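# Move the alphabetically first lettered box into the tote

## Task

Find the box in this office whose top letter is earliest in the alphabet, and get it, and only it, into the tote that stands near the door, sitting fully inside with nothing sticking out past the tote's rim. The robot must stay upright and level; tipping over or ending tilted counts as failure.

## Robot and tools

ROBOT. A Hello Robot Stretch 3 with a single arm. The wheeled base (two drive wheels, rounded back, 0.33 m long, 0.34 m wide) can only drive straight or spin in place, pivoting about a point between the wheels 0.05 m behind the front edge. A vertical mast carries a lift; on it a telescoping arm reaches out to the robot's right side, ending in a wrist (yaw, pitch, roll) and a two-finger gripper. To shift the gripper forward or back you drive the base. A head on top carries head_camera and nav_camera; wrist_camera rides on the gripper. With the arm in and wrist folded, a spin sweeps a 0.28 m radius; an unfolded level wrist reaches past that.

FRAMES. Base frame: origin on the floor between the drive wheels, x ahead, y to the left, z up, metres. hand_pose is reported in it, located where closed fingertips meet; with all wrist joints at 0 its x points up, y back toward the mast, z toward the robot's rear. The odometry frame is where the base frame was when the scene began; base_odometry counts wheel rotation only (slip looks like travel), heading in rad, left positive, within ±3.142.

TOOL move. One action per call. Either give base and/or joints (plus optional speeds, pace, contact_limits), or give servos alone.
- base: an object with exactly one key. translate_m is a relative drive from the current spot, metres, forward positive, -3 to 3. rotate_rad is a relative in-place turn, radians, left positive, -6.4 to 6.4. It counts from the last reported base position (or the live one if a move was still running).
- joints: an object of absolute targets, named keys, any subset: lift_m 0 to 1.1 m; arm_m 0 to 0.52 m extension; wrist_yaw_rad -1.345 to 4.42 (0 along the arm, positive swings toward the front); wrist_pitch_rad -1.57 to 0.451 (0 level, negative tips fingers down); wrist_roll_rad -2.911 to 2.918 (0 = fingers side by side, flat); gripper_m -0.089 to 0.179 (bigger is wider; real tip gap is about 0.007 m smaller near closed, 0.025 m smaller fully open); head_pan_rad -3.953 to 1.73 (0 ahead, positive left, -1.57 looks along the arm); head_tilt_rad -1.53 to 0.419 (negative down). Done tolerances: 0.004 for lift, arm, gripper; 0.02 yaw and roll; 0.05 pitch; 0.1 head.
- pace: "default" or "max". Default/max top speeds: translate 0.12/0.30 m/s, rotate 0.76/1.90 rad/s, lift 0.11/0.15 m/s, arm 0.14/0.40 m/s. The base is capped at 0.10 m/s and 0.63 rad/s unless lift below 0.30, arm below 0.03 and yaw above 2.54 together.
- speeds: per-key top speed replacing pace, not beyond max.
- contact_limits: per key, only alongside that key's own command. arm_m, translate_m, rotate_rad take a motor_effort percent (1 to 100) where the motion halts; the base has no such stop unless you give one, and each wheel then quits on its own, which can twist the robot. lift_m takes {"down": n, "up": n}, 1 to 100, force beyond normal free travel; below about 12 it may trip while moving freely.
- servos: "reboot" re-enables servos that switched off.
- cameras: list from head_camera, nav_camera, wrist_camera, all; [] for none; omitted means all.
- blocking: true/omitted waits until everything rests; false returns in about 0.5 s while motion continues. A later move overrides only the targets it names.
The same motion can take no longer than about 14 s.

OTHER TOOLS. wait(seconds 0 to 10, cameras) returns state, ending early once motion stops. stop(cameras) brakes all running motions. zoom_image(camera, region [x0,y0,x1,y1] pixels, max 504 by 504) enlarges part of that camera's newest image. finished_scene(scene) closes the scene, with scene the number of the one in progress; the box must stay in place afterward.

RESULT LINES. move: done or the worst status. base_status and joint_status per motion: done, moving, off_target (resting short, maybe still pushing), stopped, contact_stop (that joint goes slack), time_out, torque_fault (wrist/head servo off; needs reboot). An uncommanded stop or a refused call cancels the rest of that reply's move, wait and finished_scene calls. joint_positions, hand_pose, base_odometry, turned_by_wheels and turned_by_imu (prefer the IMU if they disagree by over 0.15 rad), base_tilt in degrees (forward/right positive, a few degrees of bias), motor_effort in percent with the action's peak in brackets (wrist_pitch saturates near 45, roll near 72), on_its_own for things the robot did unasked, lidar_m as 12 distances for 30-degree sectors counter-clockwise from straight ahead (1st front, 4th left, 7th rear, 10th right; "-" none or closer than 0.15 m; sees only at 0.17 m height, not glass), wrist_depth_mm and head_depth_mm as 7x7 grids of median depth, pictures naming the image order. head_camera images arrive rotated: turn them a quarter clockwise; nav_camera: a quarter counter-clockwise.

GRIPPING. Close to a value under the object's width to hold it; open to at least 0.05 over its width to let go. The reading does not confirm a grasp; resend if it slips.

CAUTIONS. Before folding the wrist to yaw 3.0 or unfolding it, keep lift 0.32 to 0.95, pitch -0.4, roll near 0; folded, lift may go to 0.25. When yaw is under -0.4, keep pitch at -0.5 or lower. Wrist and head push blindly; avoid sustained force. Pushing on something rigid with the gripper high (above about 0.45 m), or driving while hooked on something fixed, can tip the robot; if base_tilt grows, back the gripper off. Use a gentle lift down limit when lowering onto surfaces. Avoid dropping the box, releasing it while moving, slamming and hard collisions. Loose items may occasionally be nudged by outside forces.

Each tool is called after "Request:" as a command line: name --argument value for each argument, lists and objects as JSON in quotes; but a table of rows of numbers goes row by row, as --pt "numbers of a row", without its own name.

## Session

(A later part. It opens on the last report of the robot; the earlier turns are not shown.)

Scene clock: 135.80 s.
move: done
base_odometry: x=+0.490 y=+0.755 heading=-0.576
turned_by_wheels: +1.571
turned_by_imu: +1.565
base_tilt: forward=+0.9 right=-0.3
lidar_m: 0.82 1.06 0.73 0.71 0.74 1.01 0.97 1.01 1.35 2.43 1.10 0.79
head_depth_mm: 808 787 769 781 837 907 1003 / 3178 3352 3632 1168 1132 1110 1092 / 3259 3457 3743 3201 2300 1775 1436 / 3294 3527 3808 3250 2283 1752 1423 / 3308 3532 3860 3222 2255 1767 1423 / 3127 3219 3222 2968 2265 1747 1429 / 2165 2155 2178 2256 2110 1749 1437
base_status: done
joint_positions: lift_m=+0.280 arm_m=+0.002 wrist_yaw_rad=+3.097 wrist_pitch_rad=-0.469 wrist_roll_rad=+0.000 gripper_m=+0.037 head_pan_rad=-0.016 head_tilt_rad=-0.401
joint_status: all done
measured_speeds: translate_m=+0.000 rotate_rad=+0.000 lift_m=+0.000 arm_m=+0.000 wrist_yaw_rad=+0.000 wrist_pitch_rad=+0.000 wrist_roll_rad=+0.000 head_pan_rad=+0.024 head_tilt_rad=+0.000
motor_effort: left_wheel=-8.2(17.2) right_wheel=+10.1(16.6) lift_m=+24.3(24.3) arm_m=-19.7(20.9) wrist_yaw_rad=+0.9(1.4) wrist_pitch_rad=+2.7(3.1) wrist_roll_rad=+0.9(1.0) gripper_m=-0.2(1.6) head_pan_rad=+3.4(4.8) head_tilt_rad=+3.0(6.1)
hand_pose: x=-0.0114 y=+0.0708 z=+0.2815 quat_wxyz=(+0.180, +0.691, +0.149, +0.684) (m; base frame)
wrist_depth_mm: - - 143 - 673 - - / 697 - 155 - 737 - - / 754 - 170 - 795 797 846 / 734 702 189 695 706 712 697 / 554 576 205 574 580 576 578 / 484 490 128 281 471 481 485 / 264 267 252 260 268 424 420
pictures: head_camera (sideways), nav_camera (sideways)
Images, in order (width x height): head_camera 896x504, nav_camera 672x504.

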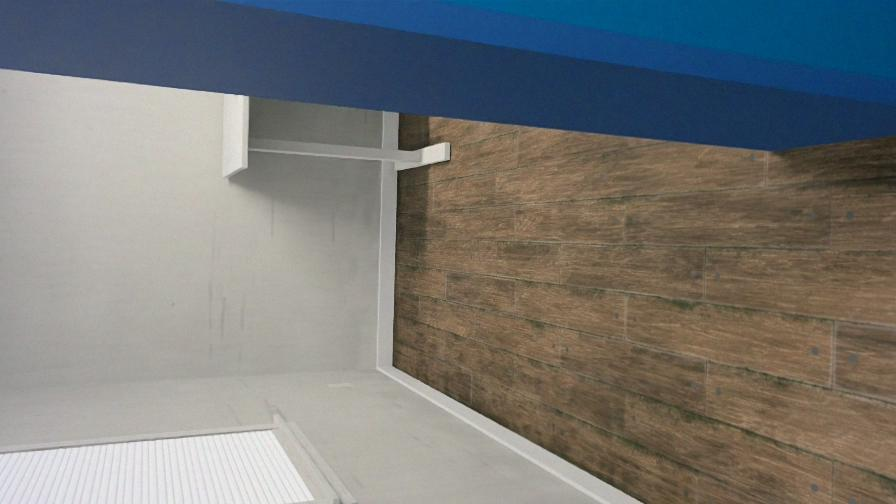

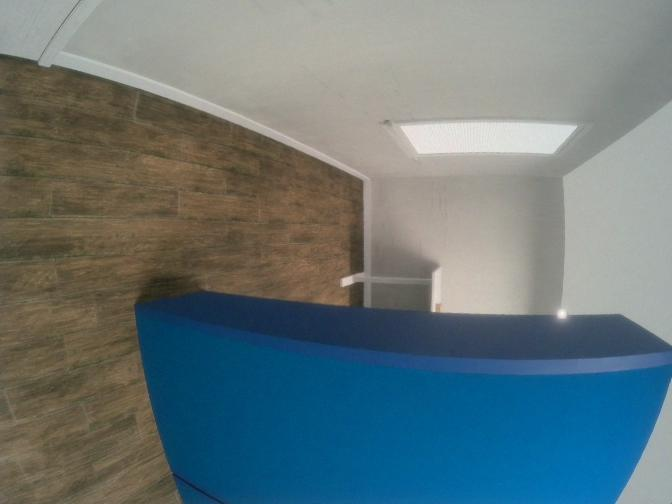

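Request:
move --base '{"rotate_rad": 0.15}' --pace "max" --cameras '[]'

Request:
move --base '{"translate_m": 1.4}' --joints '{"head_tilt_rad": -0.4, "head_pan_rad": -0.9}' --pace "max" --cameras '["head_camera", "nav_camera"]'

Request:
move --joints '{"head_tilt_rad": -0.4, "head_pan_rad": -2.0}' --cameras '["head_camera", "nav_camera"]'

Scene clock: 150.53 s.
move: done
base_odometry: x=+0.490 y=+0.755 heading=-0.426
turned_by_wheels: +0.150
turned_by_imu: +0.150
base_tilt: forward=+1.0 right=-0.3
lidar_m: 1.95 0.93 0.72 0.71 0.77 0.98 0.97 1.05 1.59 2.03 0.96 0.79
head_depth_mm: 3221 3356 3552 3310 2207 1329 1220 / 3227 3494 3678 3279 2308 1784 1458 / 3280 3529 3831 3296 2301 1772 1437 / 3231 3447 3738 3267 2263 1774 1447 / 2259 2392 2599 2696 2259 1757 1439 / 1700 1817 1876 1958 2021 1752 1435 / 1411 1441 1496 1552 1602 1651 1428
base_status: done
joint_positions: lift_m=+0.280 arm_m=+0.002 wrist_yaw_rad=+3.097 wrist_pitch_rad=-0.469 wrist_roll_rad=+0.000 gripper_m=+0.037 head_pan_rad=+0.000 head_tilt_rad=-0.399
joint_status: not commanded
measured_speeds: all 0
motor_effort: left_wheel=-6.8(15.4) right_wheel=+7.2(16.3) lift_m=+28.2(28.2) arm_m=-17.1(17.9) wrist_yaw_rad=+0.7(1.1) wrist_pitch_rad=+2.8(3.0) wrist_roll_rad=+0.8(1.2) gripper_m=-0.2(1.2) head_pan_rad=+3.6(3.8) head_tilt_rad=+3.4(4.0)
hand_pose: x=-0.0114 y=+0.0708 z=+0.2815 quat_wxyz=(+0.180, +0.691, +0.149, +0.684) (m; base frame)
wrist_depth_mm: 726 700 143 - - - - / - 756 155 - 721 - - / 612 815 171 - 791 - - / - 693 190 707 711 696 706 / - 576 206 578 567 582 573 / 484 488 128 282 479 490 488 / 265 268 252 259 268 418 420
pictures: none
No camera images: "cameras" was empty.

Scene clock: 156.60 s.
move: done
base_odometry: x=+1.765 y=+0.176 heading=-0.426
turned_by_wheels: +0.000
turned_by_imu: -0.001
base_tilt: forward=+1.1 right=+0.1
lidar_m: 1.50 0.71 0.57 0.56 0.61 0.92 2.35 0.51 0.43 1.29 2.66 2.03
head_depth_mm: 3221 3451 3572 3266 2312 1783 1431 / 3212 3513 3765 3276 2307 1765 1434 / 2988 3169 3483 3239 2310 1772 1436 / 2742 2941 2732 2899 2289 1759 1443 / 2545 2680 2900 3040 2258 1754 1443 / 2386 2503 2667 2809 2261 1756 1430 / 2249 2340 2476 2669 2242 1753 1427
base_status: done
joint_positions: lift_m=+0.280 arm_m=+0.002 wrist_yaw_rad=+3.097 wrist_pitch_rad=-0.469 wrist_roll_rad=+0.000 gripper_m=+0.037 head_pan_rad=-0.900 head_tilt_rad=-0.399
joint_status: all done
measured_speeds: all 0
motor_effort: left_wheel=+5.3(14.7) right_wheel=-0.5(15.1) lift_m=+28.6(30.7) arm_m=-15.0(17.7) wrist_yaw_rad=+0.5(1.4) wrist_pitch_rad=+2.7(3.1) wrist_roll_rad=+0.8(1.2) gripper_m=+0.8(1.4) head_pan_rad=+2.9(5.6) head_tilt_rad=+2.2(4.3)
hand_pose: x=-0.0114 y=+0.0708 z=+0.2815 quat_wxyz=(+0.180, +0.691, +0.149, +0.684) (m; base frame)
wrist_depth_mm: - - 143 - - - - / - - 156 - - - - / - - 171 - - - - / 702 668 189 671 668 649 - / 575 571 205 573 585 578 579 / 483 487 128 281 467 486 486 / 268 266 253 259 267 420 418
pictures: head_camera (sideways), nav_camera (sideways)
Images, in order (width x height): head_camera 896x504, nav_camera 672x504.

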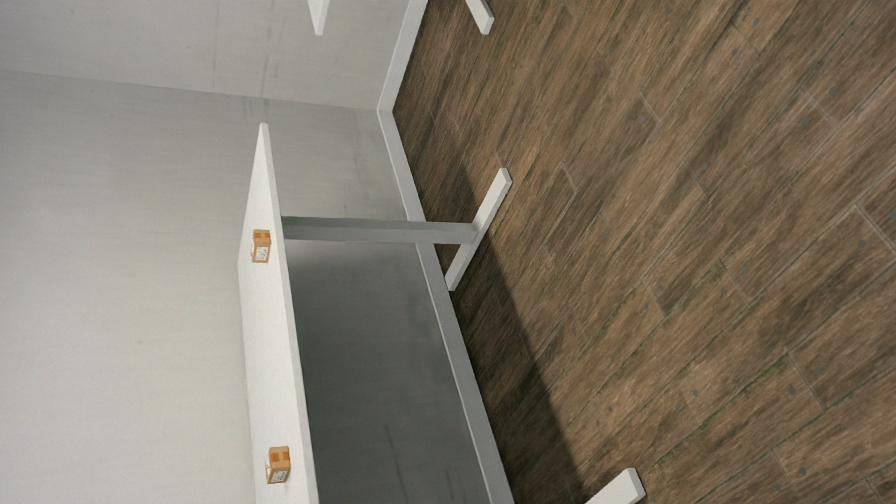

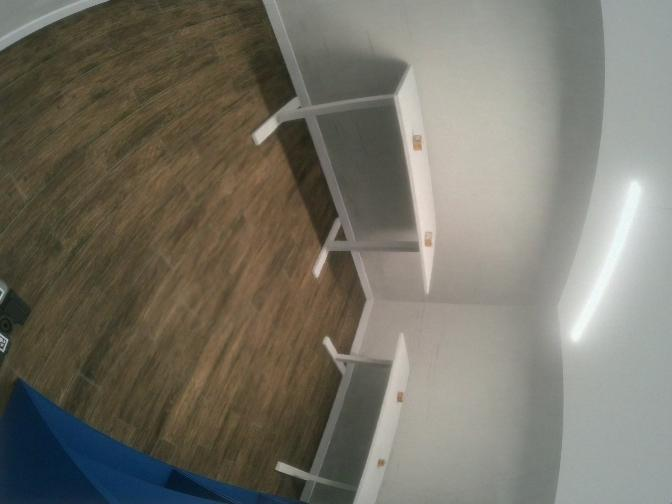

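Scene clock: 157.70 s.
move: done
base_odometry: x=+1.765 y=+0.176 heading=-0.426
turned_by_wheels: +0.000
turned_by_imu: +0.000
base_tilt: forward=+1.1 right=-0.3
lidar_m: 1.49 0.71 0.57 0.56 0.61 0.91 2.35 0.51 0.43 1.29 2.66 2.03
head_depth_mm: 352 378 409 446 490 544 608 / 343 368 397 432 473 521 584 / 714 1193 433 445 477 519 568 / 1037 1205 1250 788 1255 1042 899 / 1065 1167 1235 1371 1414 1615 1403 / 1937 2098 3031 2877 2287 1735 1438 / 2725 2816 2984 3006 2260 1749 1429
base_status: not commanded
joint_positions: lift_m=+0.280 arm_m=+0.002 wrist_yaw_rad=+3.097 wrist_pitch_rad=-0.469 wrist_roll_rad=+0.000 gripper_m=+0.037 head_pan_rad=-2.020 head_tilt_rad=-0.399
joint_status: all done
measured_speeds: all 0
motor_effort: left_wheel=+5.3(5.5) right_wheel=-0.5(1.2) lift_m=+27.7(28.9) arm_m=-14.2(15.1) wrist_yaw_rad=+1.0(1.4) wrist_pitch_rad=+2.9(3.1) wrist_roll_rad=+0.7(1.0) gripper_m=-0.5(1.5) head_pan_rad=-2.0(4.6) head_tilt_rad=+1.7(3.3)
hand_pose: x=-0.0114 y=+0.0708 z=+0.2815 quat_wxyz=(+0.180, +0.691, +0.149, +0.684) (m; base frame)
wrist_depth_mm: - - 143 - - - - / - - 155 - - - - / - - 171 - - - - / 704 681 190 667 674 648 - / 574 570 205 581 568 574 570 / 486 485 127 284 468 484 488 / 265 266 251 259 267 421 424
pictures: head_camera (sideways), nav_camera (sideways)
Images, in order (width x height): head_camera 896x504, nav_camera 672x504.

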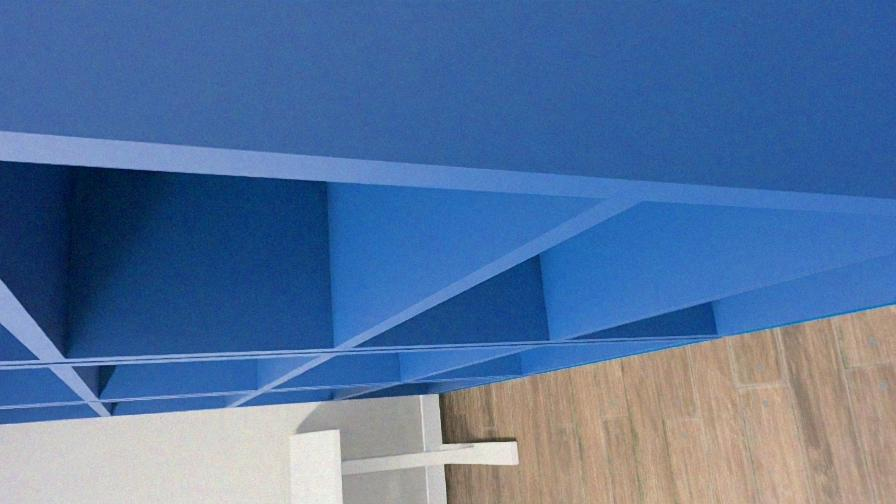

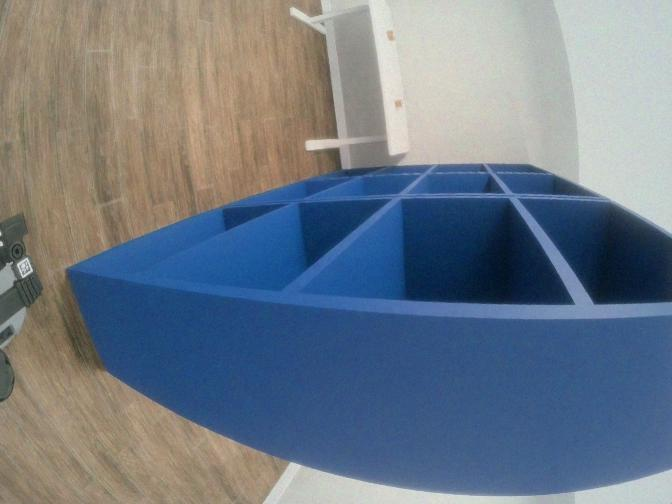

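Request:
move --base '{"rotate_rad": -1.133}' --joints '{"head_tilt_rad": -0.3, "head_pan_rad": -0.3}' --pace "max" --cameras '["head_camera"]'

Request:
move --base '{"translate_m": 1.6}' --joints '{"head_tilt_rad": -0.4, "head_pan_rad": 0.3}' --pace "max" --cameras '["head_camera", "nav_camera"]'

Scene clock: 173.23 s.
move: done
base_odometry: x=+1.765 y=+0.176 heading=-1.558
turned_by_wheels: -1.133
turned_by_imu: -1.127
base_tilt: forward=+1.0 right=-0.2
lidar_m: 2.66 2.04 1.85 0.76 0.58 0.56 0.59 0.84 2.35 0.54 0.43 1.28
head_depth_mm: 2681 2814 2978 3109 2745 2015 1592 / 2786 2954 3050 3263 2699 1980 1594 / 2883 3062 3267 3344 2683 1982 1571 / 2997 3181 3315 3493 2720 1975 1572 / 3097 3314 3432 3586 2649 1978 1562 / 3226 3382 3558 3697 2649 1971 1574 / 3345 3510 3645 3857 2617 1950 1556
base_status: done
joint_positions: lift_m=+0.280 arm_m=+0.002 wrist_yaw_rad=+3.097 wrist_pitch_rad=-0.469 wrist_roll_rad=+0.000 gripper_m=+0.037 head_pan_rad=-0.284 head_tilt_rad=-0.301
joint_status: all done
measured_speeds: translate_m=+0.000 rotate_rad=+0.000 lift_m=+0.000 arm_m=+0.000 wrist_yaw_rad=+0.000 wrist_pitch_rad=+0.000 wrist_roll_rad=+0.000 head_pan_rad=-0.024 head_tilt_rad=+0.000
motor_effort: left_wheel=+8.8(18.4) right_wheel=-9.5(14.2) lift_m=+20.6(23.1) arm_m=-20.3(20.6) wrist_yaw_rad=+0.7(1.3) wrist_pitch_rad=+2.9(3.2) wrist_roll_rad=+0.8(1.0) gripper_m=+0.6(1.2) head_pan_rad=-3.4(5.4) head_tilt_rad=+4.4(5.1)
hand_pose: x=-0.0114 y=+0.0708 z=+0.2815 quat_wxyz=(+0.180, +0.691, +0.149, +0.684) (m; base frame)
wrist_depth_mm: - - 143 - - - - / - - 155 - - - - / - - 171 904 890 902 900 / - - 189 702 704 703 714 / 506 568 204 577 574 574 579 / 482 485 128 284 474 479 481 / 265 266 253 257 268 419 424
pictures: head_camera (sideways)
Images, in order (width x height): head_camera 896x504.

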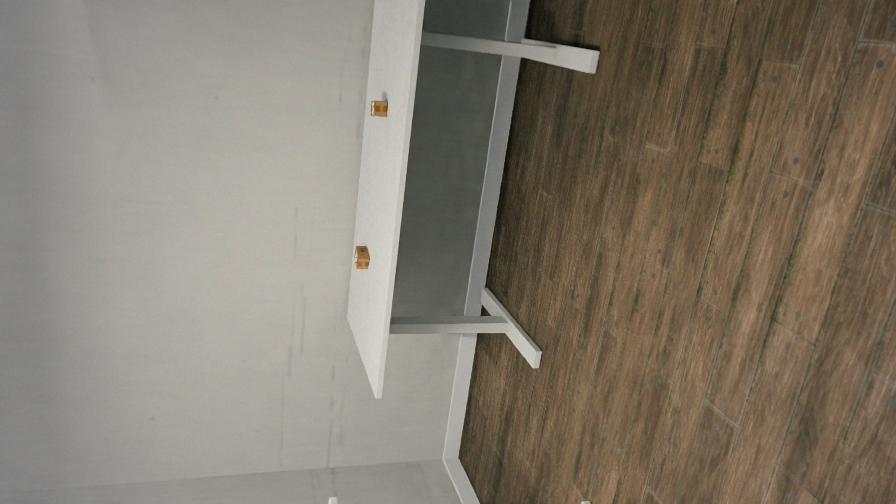

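Scene clock: 179.97 s.
move: done
base_odometry: x=+1.785 y=-1.423 heading=-1.558
turned_by_wheels: +0.000
turned_by_imu: -0.001
base_tilt: forward=+1.1 right=-0.1
lidar_m: 1.48 1.18 1.54 1.31 1.94 1.90 1.99 1.36 1.02 1.35 1.59 1.86
head_depth_mm: 1979 2083 2167 2293 2268 1771 1430 / 1910 2040 2263 2461 2291 1776 1437 / 1759 1920 2055 2274 2291 1764 1434 / 1672 1780 1933 2041 2177 1751 1432 / 1540 1643 1727 1067 2036 1760 1388 / 1455 1549 1598 993 1378 1597 1428 / 1373 1454 1492 921 1763 1749 1429
base_status: done
joint_positions: lift_m=+0.280 arm_m=+0.002 wrist_yaw_rad=+3.097 wrist_pitch_rad=-0.469 wrist_roll_rad=+0.000 gripper_m=+0.037 head_pan_rad=+0.300 head_tilt_rad=-0.400
joint_status: all done
measured_speeds: all 0
motor_effort: left_wheel=+6.1(17.1) right_wheel=+0.5(11.2) lift_m=+28.9(30.7) arm_m=-18.5(20.4) wrist_yaw_rad=+0.6(1.6) wrist_pitch_rad=+2.7(3.2) wrist_roll_rad=+0.8(1.1) gripper_m=-0.8(1.4) head_pan_rad=-2.5(4.8) head_tilt_rad=-1.2(5.7)
hand_pose: x=-0.0114 y=+0.0708 z=+0.2815 quat_wxyz=(+0.180, +0.691, +0.149, +0.684) (m; base frame)
wrist_depth_mm: - - 146 - - - - / - - 158 - - - - / 894 905 173 924 902 901 927 / 704 702 189 705 698 702 707 / 575 576 205 580 573 579 578 / 481 484 128 280 470 483 491 / 266 267 252 260 266 420 422
pictures: head_camera (sideways), nav_camera (sideways)
Images, in order (width x height): head_camera 896x504, nav_camera 672x504.

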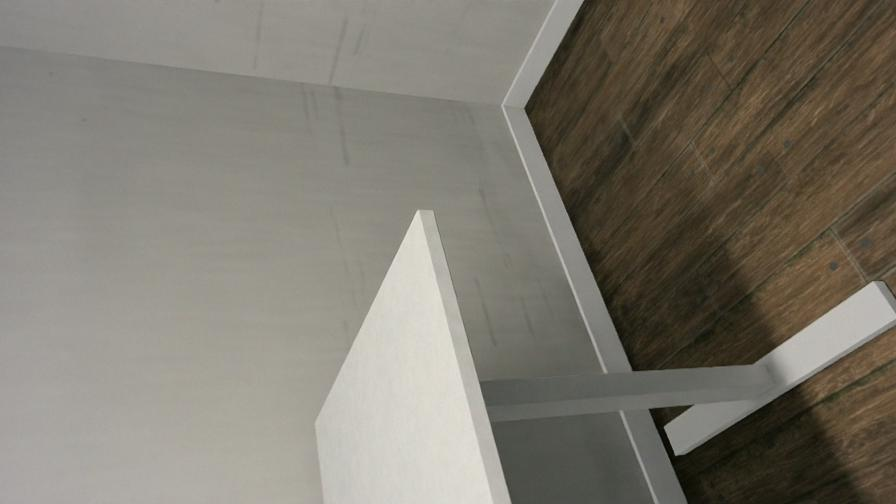

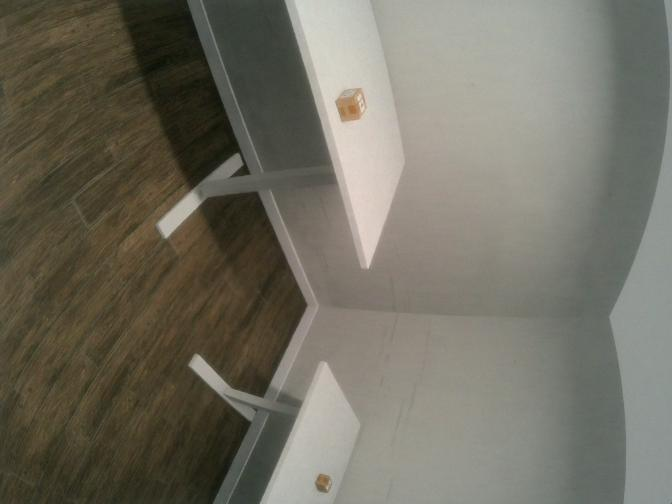

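Request:
move --joints '{"head_tilt_rad": -0.35, "head_pan_rad": 0.95}' --cameras '["head_camera"]'

Request:
move --joints '{"head_tilt_rad": -0.35, "head_pan_rad": -0.4}' --cameras '["head_camera"]'

Request:
move --joints '{"head_tilt_rad": -0.35, "head_pan_rad": -1.0}' --cameras '["head_camera", "nav_camera"]'

Scene clock: 186.17 s.
move: done
base_odometry: x=+1.785 y=-1.423 heading=-1.558
turned_by_wheels: +0.000
turned_by_imu: +0.001
base_tilt: forward=+0.8 right=-0.1
lidar_m: 1.48 1.18 1.54 1.30 1.95 1.89 1.99 1.36 1.02 1.35 1.59 1.86
head_depth_mm: 1313 1405 1464 1012 1718 1792 1427 / 1328 1403 1486 942 1717 1816 1498 / 1330 1406 1499 1000 1710 1816 1493 / 1323 1405 1478 994 1726 1799 1489 / 1331 1417 1492 992 1724 1807 1485 / 1333 1406 1495 987 1740 1824 1479 / 1345 1404 1478 974 1733 1812 1477
base_status: not commanded
joint_positions: lift_m=+0.280 arm_m=+0.002 wrist_yaw_rad=+3.097 wrist_pitch_rad=-0.469 wrist_roll_rad=+0.000 gripper_m=+0.037 head_pan_rad=+0.959 head_tilt_rad=-0.354
joint_status: all done
measured_speeds: all 0
motor_effort: left_wheel=+6.0(6.3) right_wheel=+0.7(0.8) lift_m=+23.3(24.8) arm_m=-17.9(18.5) wrist_yaw_rad=+0.9(1.2) wrist_pitch_rad=+2.9(3.2) wrist_roll_rad=+0.8(1.0) gripper_m=-0.2(1.4) head_pan_rad=+2.4(5.8) head_tilt_rad=+4.7(5.8)
hand_pose: x=-0.0114 y=+0.0708 z=+0.2815 quat_wxyz=(+0.180, +0.691, +0.149, +0.684) (m; base frame)
wrist_depth_mm: - - 146 - - - - / - - 158 - - - - / 882 899 172 901 904 918 903 / 699 714 189 699 699 718 702 / 582 578 204 570 581 578 573 / 483 485 127 281 475 489 480 / 265 266 252 260 269 422 419
pictures: head_camera (sideways)
Images, in order (width x height): head_camera 896x504.

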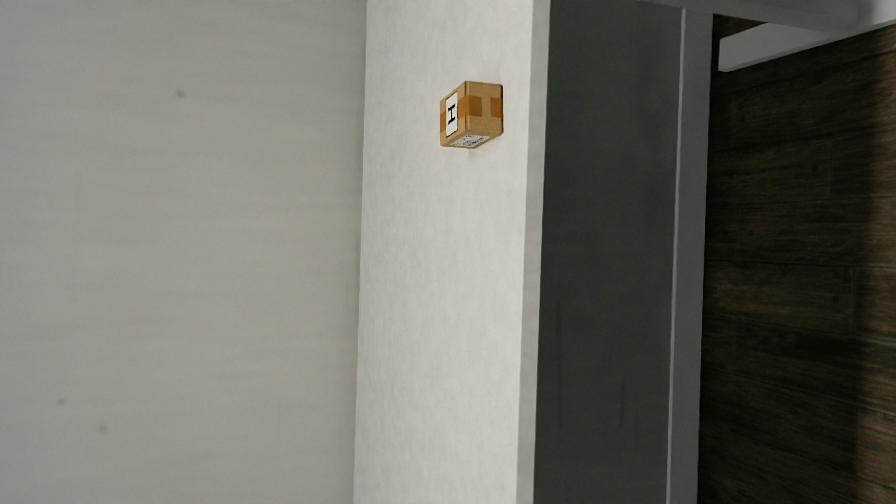

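Scene clock: 187.37 s.
move: done
base_odometry: x=+1.785 y=-1.423 heading=-1.558
turned_by_wheels: +0.000
turned_by_imu: +0.000
base_tilt: forward=+1.1 right=-0.2
lidar_m: 1.48 1.18 1.55 1.31 1.94 1.89 1.99 1.36 1.02 1.35 1.59 1.86
head_depth_mm: 1533 1639 1733 1676 1306 1883 1511 / 1582 1661 1773 1671 1306 1895 1511 / 1602 1697 1819 1554 2109 1869 1505 / 1642 1755 1860 1647 2162 1853 1492 / 1687 1770 1910 1645 1688 1757 1491 / 1700 1819 1970 1991 2197 1859 1494 / 1762 1878 1988 2130 2285 1847 1483
base_status: not commanded
joint_positions: lift_m=+0.280 arm_m=+0.002 wrist_yaw_rad=+3.097 wrist_pitch_rad=-0.469 wrist_roll_rad=+0.000 gripper_m=+0.037 head_pan_rad=-0.422 head_tilt_rad=-0.352
joint_status: all done
measured_speeds: all 0
motor_effort: left_wheel=+6.1(6.4) right_wheel=-0.1(0.6) lift_m=+21.8(23.3) arm_m=-17.6(18.1) wrist_yaw_rad=+1.2(1.2) wrist_pitch_rad=+2.8(3.1) wrist_roll_rad=+0.8(0.9) gripper_m=+0.1(1.1) head_pan_rad=+0.0(5.3) head_tilt_rad=+3.2(6.5)
hand_pose: x=-0.0114 y=+0.0708 z=+0.2815 quat_wxyz=(+0.180, +0.691, +0.149, +0.684) (m; base frame)
wrist_depth_mm: - - 146 - - - - / - - 158 - - - - / 893 892 172 920 899 904 909 / 699 693 190 717 716 718 703 / 570 582 204 582 576 575 578 / 493 481 128 281 469 489 487 / 264 266 253 258 267 423 422
pictures: head_camera (sideways)
Images, in order (width x height): head_camera 896x504.

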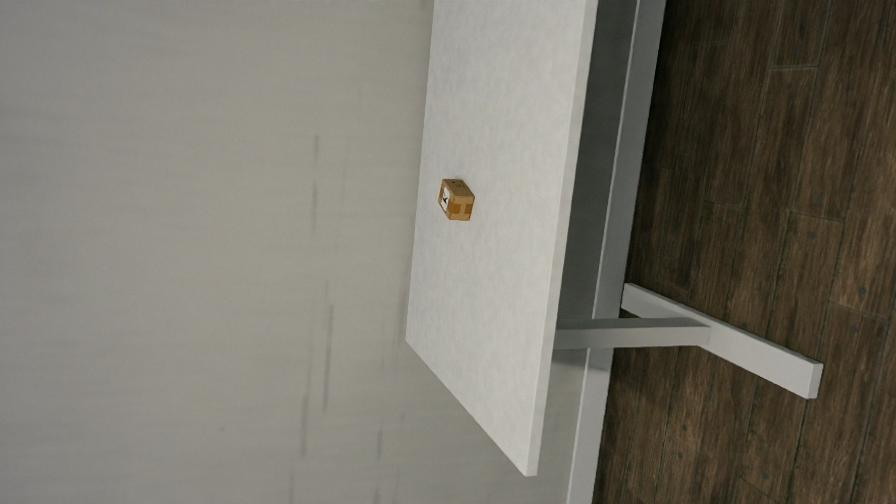

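Scene clock: 188.27 s.
move: done
base_odometry: x=+1.785 y=-1.423 heading=-1.558
turned_by_wheels: +0.000
turned_by_imu: +0.000
base_tilt: forward=+1.0 right=-0.2
lidar_m: 1.48 1.18 1.55 1.31 1.94 1.89 2.00 1.36 1.02 1.35 1.59 1.86
head_depth_mm: 1887 2010 2075 2099 2055 1765 1527 / 1839 1952 2082 2180 2237 1876 1524 / 1787 1904 2049 1668 2148 1833 1506 / 1744 1847 1976 1648 2195 1859 1498 / 1659 1773 1874 1548 2142 1848 1491 / 1626 1710 1809 1640 2048 1855 1497 / 1572 1646 1750 1615 1272 1846 1483
base_status: not commanded
joint_positions: lift_m=+0.280 arm_m=+0.002 wrist_yaw_rad=+3.097 wrist_pitch_rad=-0.469 wrist_roll_rad=+0.000 gripper_m=+0.037 head_pan_rad=-1.024 head_tilt_rad=-0.351
joint_status: all done
measured_speeds: all 0
motor_effort: left_wheel=+6.2(6.3) right_wheel=+0.6(0.8) lift_m=+20.8(21.7) arm_m=-17.1(17.9) wrist_yaw_rad=+0.9(1.2) wrist_pitch_rad=+2.6(3.0) wrist_roll_rad=+0.9(1.0) gripper_m=+1.0(1.1) head_pan_rad=-0.4(4.3) head_tilt_rad=+2.8(6.2)
hand_pose: x=-0.0114 y=+0.0708 z=+0.2815 quat_wxyz=(+0.180, +0.691, +0.149, +0.684) (m; base frame)
wrist_depth_mm: - - 146 - - - - / - - 159 - - - - / 898 891 173 897 904 896 887 / 696 716 190 714 694 698 702 / 569 573 206 573 576 579 571 / 492 482 128 282 474 489 482 / 264 265 252 260 268 418 423
pictures: head_camera (sideways), nav_camera (sideways)
Images, in order (width x height): head_camera 896x504, nav_camera 672x504.

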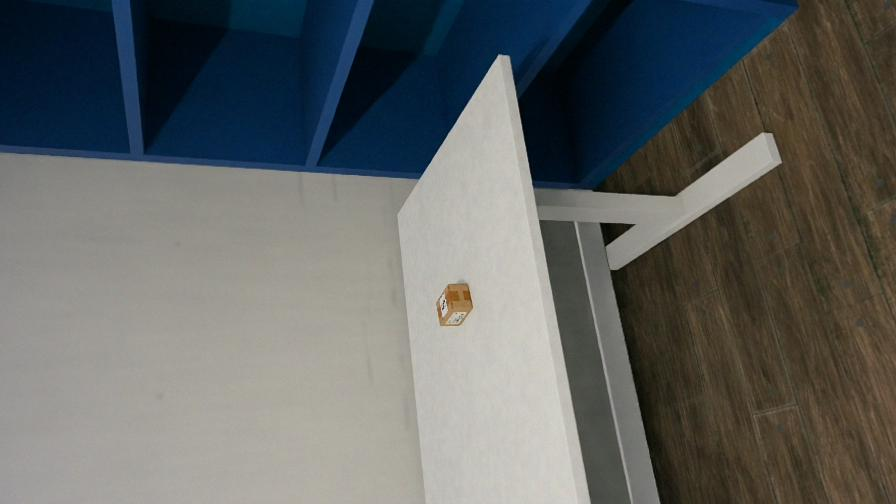

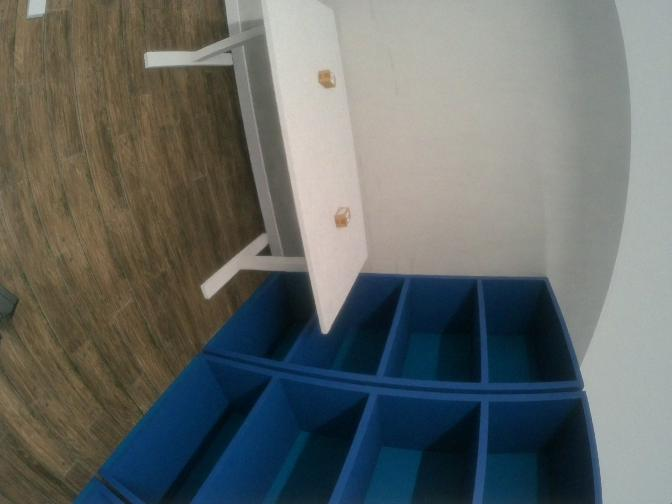

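Request:
zoom_image --camera "head_camera" --region '[420, 270, 490, 340]'

Request:
move --joints '{"head_tilt_rad": -0.35, "head_pan_rad": -0.4}' --cameras '["head_camera"]'

Request:
zoom_image --camera "head_camera" --region '[420, 165, 490, 235]'

Request:
move --joints '{"head_tilt_rad": -0.35, "head_pan_rad": 0.8}' --cameras '["head_camera"]'

Request:
move --joints '{"head_tilt_rad": -0.35, "head_pan_rad": 1.45}' --cameras '["head_camera"]'

Scaled by 7.200 from the camera's 896x504 image, which has a finer 1280x720 frame.

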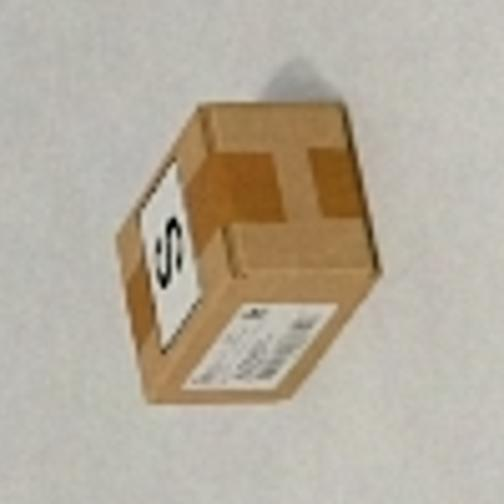

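Scene clock: 193.70 s.
move: done
base_odometry: x=+1.785 y=-1.423 heading=-1.558
turned_by_wheels: +0.000
turned_by_imu: +0.001
base_tilt: forward=+0.9 right=-0.2
lidar_m: 1.48 1.18 1.55 1.30 1.94 1.90 1.99 1.36 1.02 1.34 1.59 1.86
head_depth_mm: 1557 1624 1729 1690 1246 1888 1515 / 1588 1671 1782 1678 1319 1884 1519 / 1605 1721 1837 1656 2089 1868 1499 / 1663 1744 1863 1657 2140 1862 1497 / 1702 1789 1932 1645 1681 1780 1500 / 1729 1849 1951 2084 2250 1844 1486 / 1784 1885 2013 2187 2307 1830 1493
base_status: not commanded
joint_positions: lift_m=+0.280 arm_m=+0.002 wrist_yaw_rad=+3.097 wrist_pitch_rad=-0.469 wrist_roll_rad=+0.000 gripper_m=+0.037 head_pan_rad=-0.386 head_tilt_rad=-0.350
joint_status: all done
measured_speeds: all 0
motor_effort: left_wheel=+6.1(6.3) right_wheel=+0.8(0.8) lift_m=+20.7(20.9) arm_m=-16.5(16.9) wrist_yaw_rad=+0.6(1.5) wrist_pitch_rad=+2.8(3.0) wrist_roll_rad=+0.8(1.0) gripper_m=-0.3(1.1) head_pan_rad=+1.0(4.6) head_tilt_rad=+3.4(5.8)
hand_pose: x=-0.0114 y=+0.0708 z=+0.2815 quat_wxyz=(+0.180, +0.691, +0.149, +0.684) (m; base frame)
wrist_depth_mm: - - 146 - - - - / - - 158 - - - - / 883 902 173 906 923 895 892 / 699 689 190 722 694 712 701 / 576 577 205 587 566 572 573 / 490 482 128 282 476 490 486 / 266 266 252 260 267 421 419
pictures: head_camera (sideways)
Images, in order (width x height): head_camera 896x504.

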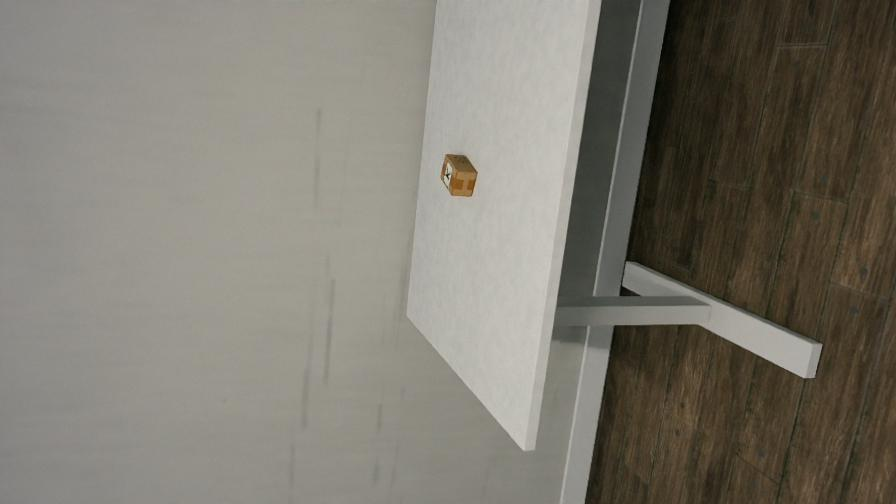

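Scaled by 7.200 from the camera's 896x504 image, which has a finer 1280x720 frame.

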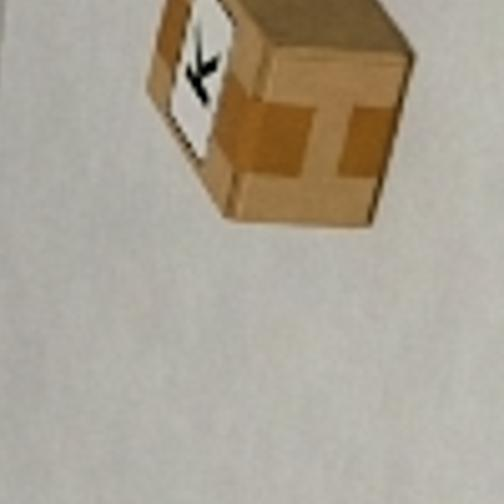

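Scene clock: 194.83 s.
move: done
base_odometry: x=+1.785 y=-1.423 heading=-1.558
turned_by_wheels: +0.000
turned_by_imu: +0.000
base_tilt: forward=+0.9 right=-0.2
lidar_m: 1.49 1.18 1.55 1.30 1.94 1.89 1.99 1.36 1.02 1.35 1.59 1.86
head_depth_mm: 1379 1452 1540 1026 1262 1813 1516 / 1371 1448 1524 1019 1781 1759 1435 / 1338 1430 1522 948 1753 1821 1501 / 1336 1411 1492 1001 1739 1804 1496 / 1323 1395 1475 999 1720 1803 1489 / 1311 1377 1469 993 1706 1799 1493 / 1308 1371 1445 993 1680 1758 1490
base_status: not commanded
joint_positions: lift_m=+0.280 arm_m=+0.002 wrist_yaw_rad=+3.097 wrist_pitch_rad=-0.469 wrist_roll_rad=+0.000 gripper_m=+0.037 head_pan_rad=+0.833 head_tilt_rad=-0.350
joint_status: all done
measured_speeds: all 0
motor_effort: left_wheel=+6.2(6.3) right_wheel=+0.8(0.8) lift_m=+20.5(21.0) arm_m=-16.5(16.8) wrist_yaw_rad=+0.7(1.5) wrist_pitch_rad=+2.8(3.1) wrist_roll_rad=+0.9(1.0) gripper_m=+0.2(1.2) head_pan_rad=-1.0(5.3) head_tilt_rad=+3.4(5.6)
hand_pose: x=-0.0114 y=+0.0708 z=+0.2815 quat_wxyz=(+0.180, +0.691, +0.149, +0.684) (m; base frame)
wrist_depth_mm: - - 146 - - - - / - - 158 - - - - / 893 906 172 893 883 888 884 / 706 698 190 709 699 698 705 / 571 569 206 585 577 573 576 / 482 484 128 281 475 487 483 / 266 266 253 259 266 421 423
pictures: head_camera (sideways)
Images, in order (width x height): head_camera 896x504.

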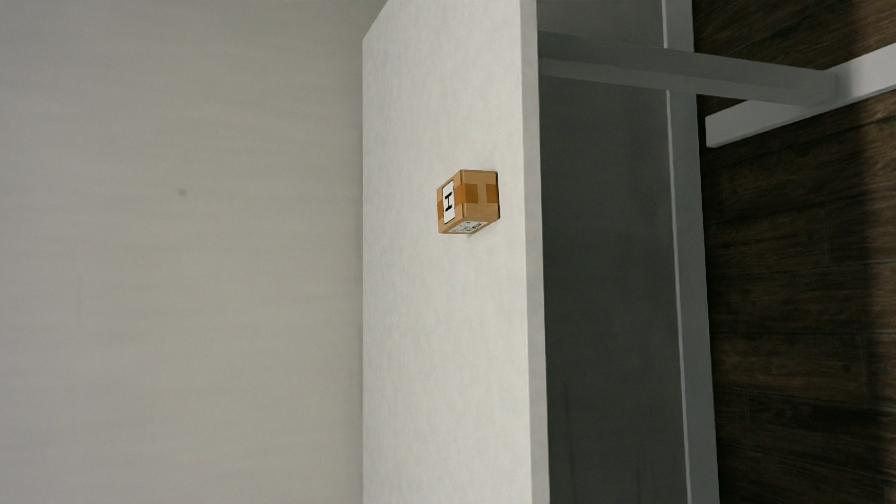

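Scene clock: 195.77 s.
move: done
base_odometry: x=+1.785 y=-1.423 heading=-1.558
turned_by_wheels: +0.000
turned_by_imu: +0.000
base_tilt: forward=+0.9 right=-0.3
lidar_m: 1.48 1.18 1.55 1.30 1.95 1.89 2.00 1.36 1.02 1.35 1.59 1.86
head_depth_mm: 1328 1399 1468 1026 1635 1730 1520 / 1402 1472 1537 1015 1773 1824 1507 / 1482 1558 1608 1016 1858 1871 1507 / 1541 1651 1715 1026 1970 1804 1507 / 1646 1746 1843 1158 2138 1786 1490 / 1746 1861 2022 1267 2289 1865 1487 / 1879 2012 2154 2332 2402 1841 1507
base_status: not commanded
joint_positions: lift_m=+0.280 arm_m=+0.002 wrist_yaw_rad=+3.097 wrist_pitch_rad=-0.469 wrist_roll_rad=+0.000 gripper_m=+0.037 head_pan_rad=+1.480 head_tilt_rad=-0.350
joint_status: all done
measured_speeds: all 0
motor_effort: left_wheel=+6.2(6.4) right_wheel=+0.5(0.7) lift_m=+20.6(20.9) arm_m=-16.0(16.5) wrist_yaw_rad=+0.9(1.3) wrist_pitch_rad=+2.8(3.1) wrist_roll_rad=+0.8(1.1) gripper_m=-0.5(1.3) head_pan_rad=-0.5(4.0) head_tilt_rad=+3.8(5.6)
hand_pose: x=-0.0114 y=+0.0708 z=+0.2815 quat_wxyz=(+0.180, +0.691, +0.149, +0.684) (m; base frame)
wrist_depth_mm: - - 147 - - - - / - - 158 - - - - / 912 890 172 890 896 892 899 / 713 703 190 695 712 700 704 / 580 573 205 577 572 582 578 / 491 491 127 282 473 485 478 / 267 264 253 258 266 420 424
pictures: head_camera (sideways)
Images, in order (width x height): head_camera 896x504.

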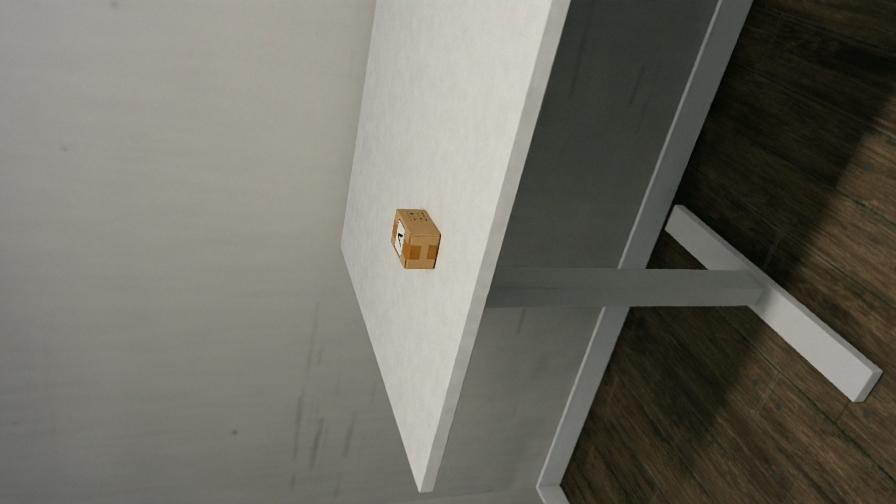

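Request:
zoom_image --camera "head_camera" --region '[380, 200, 450, 270]'

Scaled by 7.200 from the camera's 896x504 image, which has a finer 1280x720 frame.

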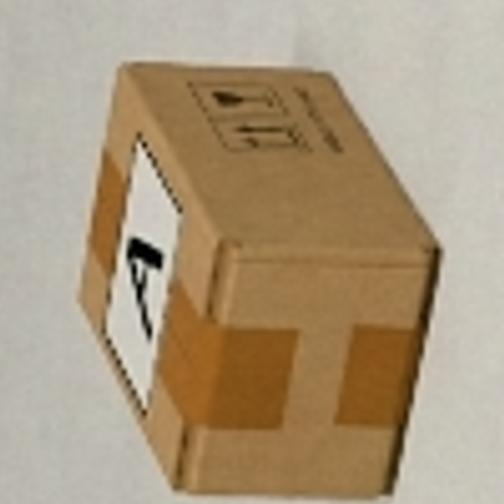

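Request:
move --base '{"rotate_rad": 2.078}' --pace "max" --cameras '[]'

Request:
move --base '{"translate_m": 0.608}' --pace "max" --cameras '[]'

Request:
move --base '{"rotate_rad": 0.475}' --joints '{"head_tilt_rad": -0.55, "head_pan_rad": -1.57}' --pace "max"

Scene clock: 225.03 s.
move: done
base_odometry: x=+1.785 y=-1.423 heading=+0.519
turned_by_wheels: +2.078
turned_by_imu: +2.070
base_tilt: forward=+1.0 right=+0.1
lidar_m: 1.96 1.89 1.97 1.36 1.49 1.35 1.59 1.86 1.49 1.18 1.55 1.31
head_depth_mm: 2116 2252 2315 2396 2361 1871 1508 / 2305 2407 2534 2751 2486 1876 1503 / 1195 1296 1333 1443 1541 1676 1500 / 1369 1493 1513 1666 1610 1756 1501 / 1381 1519 1561 1701 1463 1759 1462 / 1319 1426 1481 1612 1458 1689 1416 / 1257 1360 1402 1505 1455 1578 1413
base_status: done
joint_positions: lift_m=+0.280 arm_m=+0.002 wrist_yaw_rad=+3.097 wrist_pitch_rad=-0.469 wrist_roll_rad=+0.000 gripper_m=+0.037 head_pan_rad=+1.450 head_tilt_rad=-0.350
joint_status: not commanded
measured_speeds: all 0
motor_effort: left_wheel=-7.4(16.5) right_wheel=+8.7(17.2) lift_m=+23.7(23.7) arm_m=-20.1(20.8) wrist_yaw_rad=+0.4(1.3) wrist_pitch_rad=+2.7(3.1) wrist_roll_rad=+0.9(1.1) gripper_m=-0.2(1.3) head_pan_rad=-2.8(4.3) head_tilt_rad=+3.5(4.0)
hand_pose: x=-0.0114 y=+0.0708 z=+0.2815 quat_wxyz=(+0.180, +0.691, +0.149, +0.684) (m; base frame)
wrist_depth_mm: - 142 146 - - - - / - 877 158 - - - - / 798 844 173 894 902 891 893 / 709 699 189 705 703 694 712 / 577 580 205 569 570 574 566 / 484 484 128 282 476 489 481 / 265 265 252 260 267 421 413
pictures: none
No camera images: "cameras" was empty.

Scene clock: 228.37 s.
move: done
base_odometry: x=+2.313 y=-1.122 heading=+0.519
turned_by_wheels: +0.000
turned_by_imu: -0.001
base_tilt: forward=+0.8 right=+0.0
lidar_m: 1.42 1.37 1.42 1.37 1.49 1.40 1.93 1.95 1.28 1.29 0.82 0.83
head_depth_mm: 1540 1585 1643 1715 1801 1824 1512 / 1700 1782 1870 1929 2053 1882 1502 / 1890 2028 2087 2225 2275 1875 1516 / 2192 2314 2446 2606 2482 1880 1507 / 2514 2695 2829 3045 2439 1861 1498 / 3015 3303 3533 3442 2431 1838 1491 / 3126 3275 1315 1473 1516 1635 1486
base_status: done
joint_positions: lift_m=+0.280 arm_m=+0.002 wrist_yaw_rad=+3.097 wrist_pitch_rad=-0.469 wrist_roll_rad=+0.000 gripper_m=+0.037 head_pan_rad=+1.450 head_tilt_rad=-0.350
joint_status: not commanded
measured_speeds: all 0
motor_effort: left_wheel=+2.8(13.3) right_wheel=+4.0(15.6) lift_m=+28.2(28.2) arm_m=-17.4(20.2) wrist_yaw_rad=+0.3(1.3) wrist_pitch_rad=+2.9(3.1) wrist_roll_rad=+0.9(1.1) gripper_m=+0.3(1.6) head_pan_rad=-3.3(4.3) head_tilt_rad=+3.9(4.1)
hand_pose: x=-0.0114 y=+0.0708 z=+0.2815 quat_wxyz=(+0.180, +0.691, +0.149, +0.684) (m; base frame)
wrist_depth_mm: - - 146 - - - - / - - 158 - - - - / 901 899 173 932 912 898 901 / 708 698 188 702 687 709 700 / 581 579 204 573 577 568 568 / 483 485 128 284 474 494 491 / 264 264 252 257 268 420 422
pictures: none
No camera images: "cameras" was empty.

Scene clock: 231.20 s.
move: done
base_odometry: x=+2.313 y=-1.122 heading=+0.994
turned_by_wheels: +0.475
turned_by_imu: +0.474
base_tilt: forward=+1.1 right=+0.0
lidar_m: 1.37 1.41 1.87 1.37 1.66 1.92 1.94 1.28 1.31 0.88 0.82 1.44
head_depth_mm: 1057 1150 937 658 562 1547 1303 / 1053 1147 933 659 562 1531 1312 / 1059 1152 928 639 1607 1529 1293 / 1057 1160 927 627 1607 1537 1296 / 1062 1157 921 651 1614 1529 1295 / 1057 1154 918 647 1012 1245 1258 / 1060 1151 917 648 1623 1525 1288
base_status: done
joint_positions: lift_m=+0.280 arm_m=+0.002 wrist_yaw_rad=+3.097 wrist_pitch_rad=-0.469 wrist_roll_rad=+0.000 gripper_m=+0.037 head_pan_rad=-1.586 head_tilt_rad=-0.549
joint_status: all done
measured_speeds: translate_m=+0.000 rotate_rad=+0.000 lift_m=+0.000 arm_m=+0.000 wrist_yaw_rad=+0.000 wrist_pitch_rad=+0.000 wrist_roll_rad=+0.000 head_pan_rad=+0.024 head_tilt_rad=+0.000
motor_effort: left_wheel=-7.6(16.6) right_wheel=+6.5(16.8) lift_m=+30.3(30.8) arm_m=-20.1(20.5) wrist_yaw_rad=+0.8(1.3) wrist_pitch_rad=+2.4(3.1) wrist_roll_rad=+1.0(1.0) gripper_m=-0.3(1.3) head_pan_rad=+2.3(5.2) head_tilt_rad=-3.1(4.8)
hand_pose: x=-0.0114 y=+0.0708 z=+0.2815 quat_wxyz=(+0.180, +0.691, +0.149, +0.684) (m; base frame)
wrist_depth_mm: - - 146 - - - - / - - 158 - - - - / 907 907 172 885 905 916 904 / 704 703 190 708 698 699 699 / 579 569 205 574 572 577 576 / 482 483 128 280 469 489 483 / 266 264 252 258 267 424 424
pictures: head_camera (sideways), nav_camera (sideways), wrist_camera
Images, in order (width x height): head_camera 896x504, nav_camera 672x504, wrist_camera 644x364.

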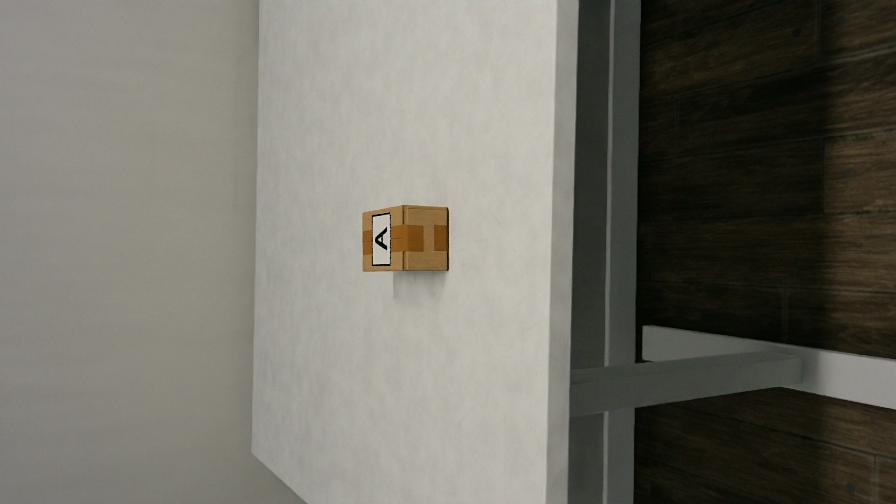

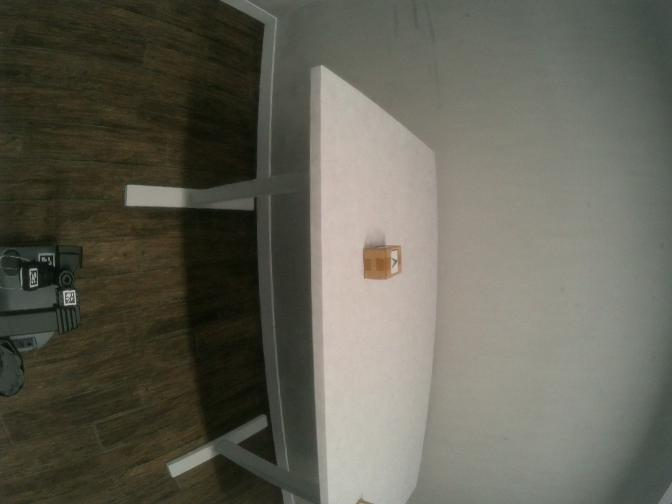

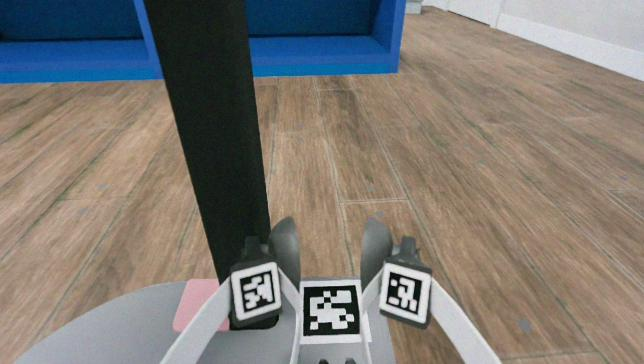

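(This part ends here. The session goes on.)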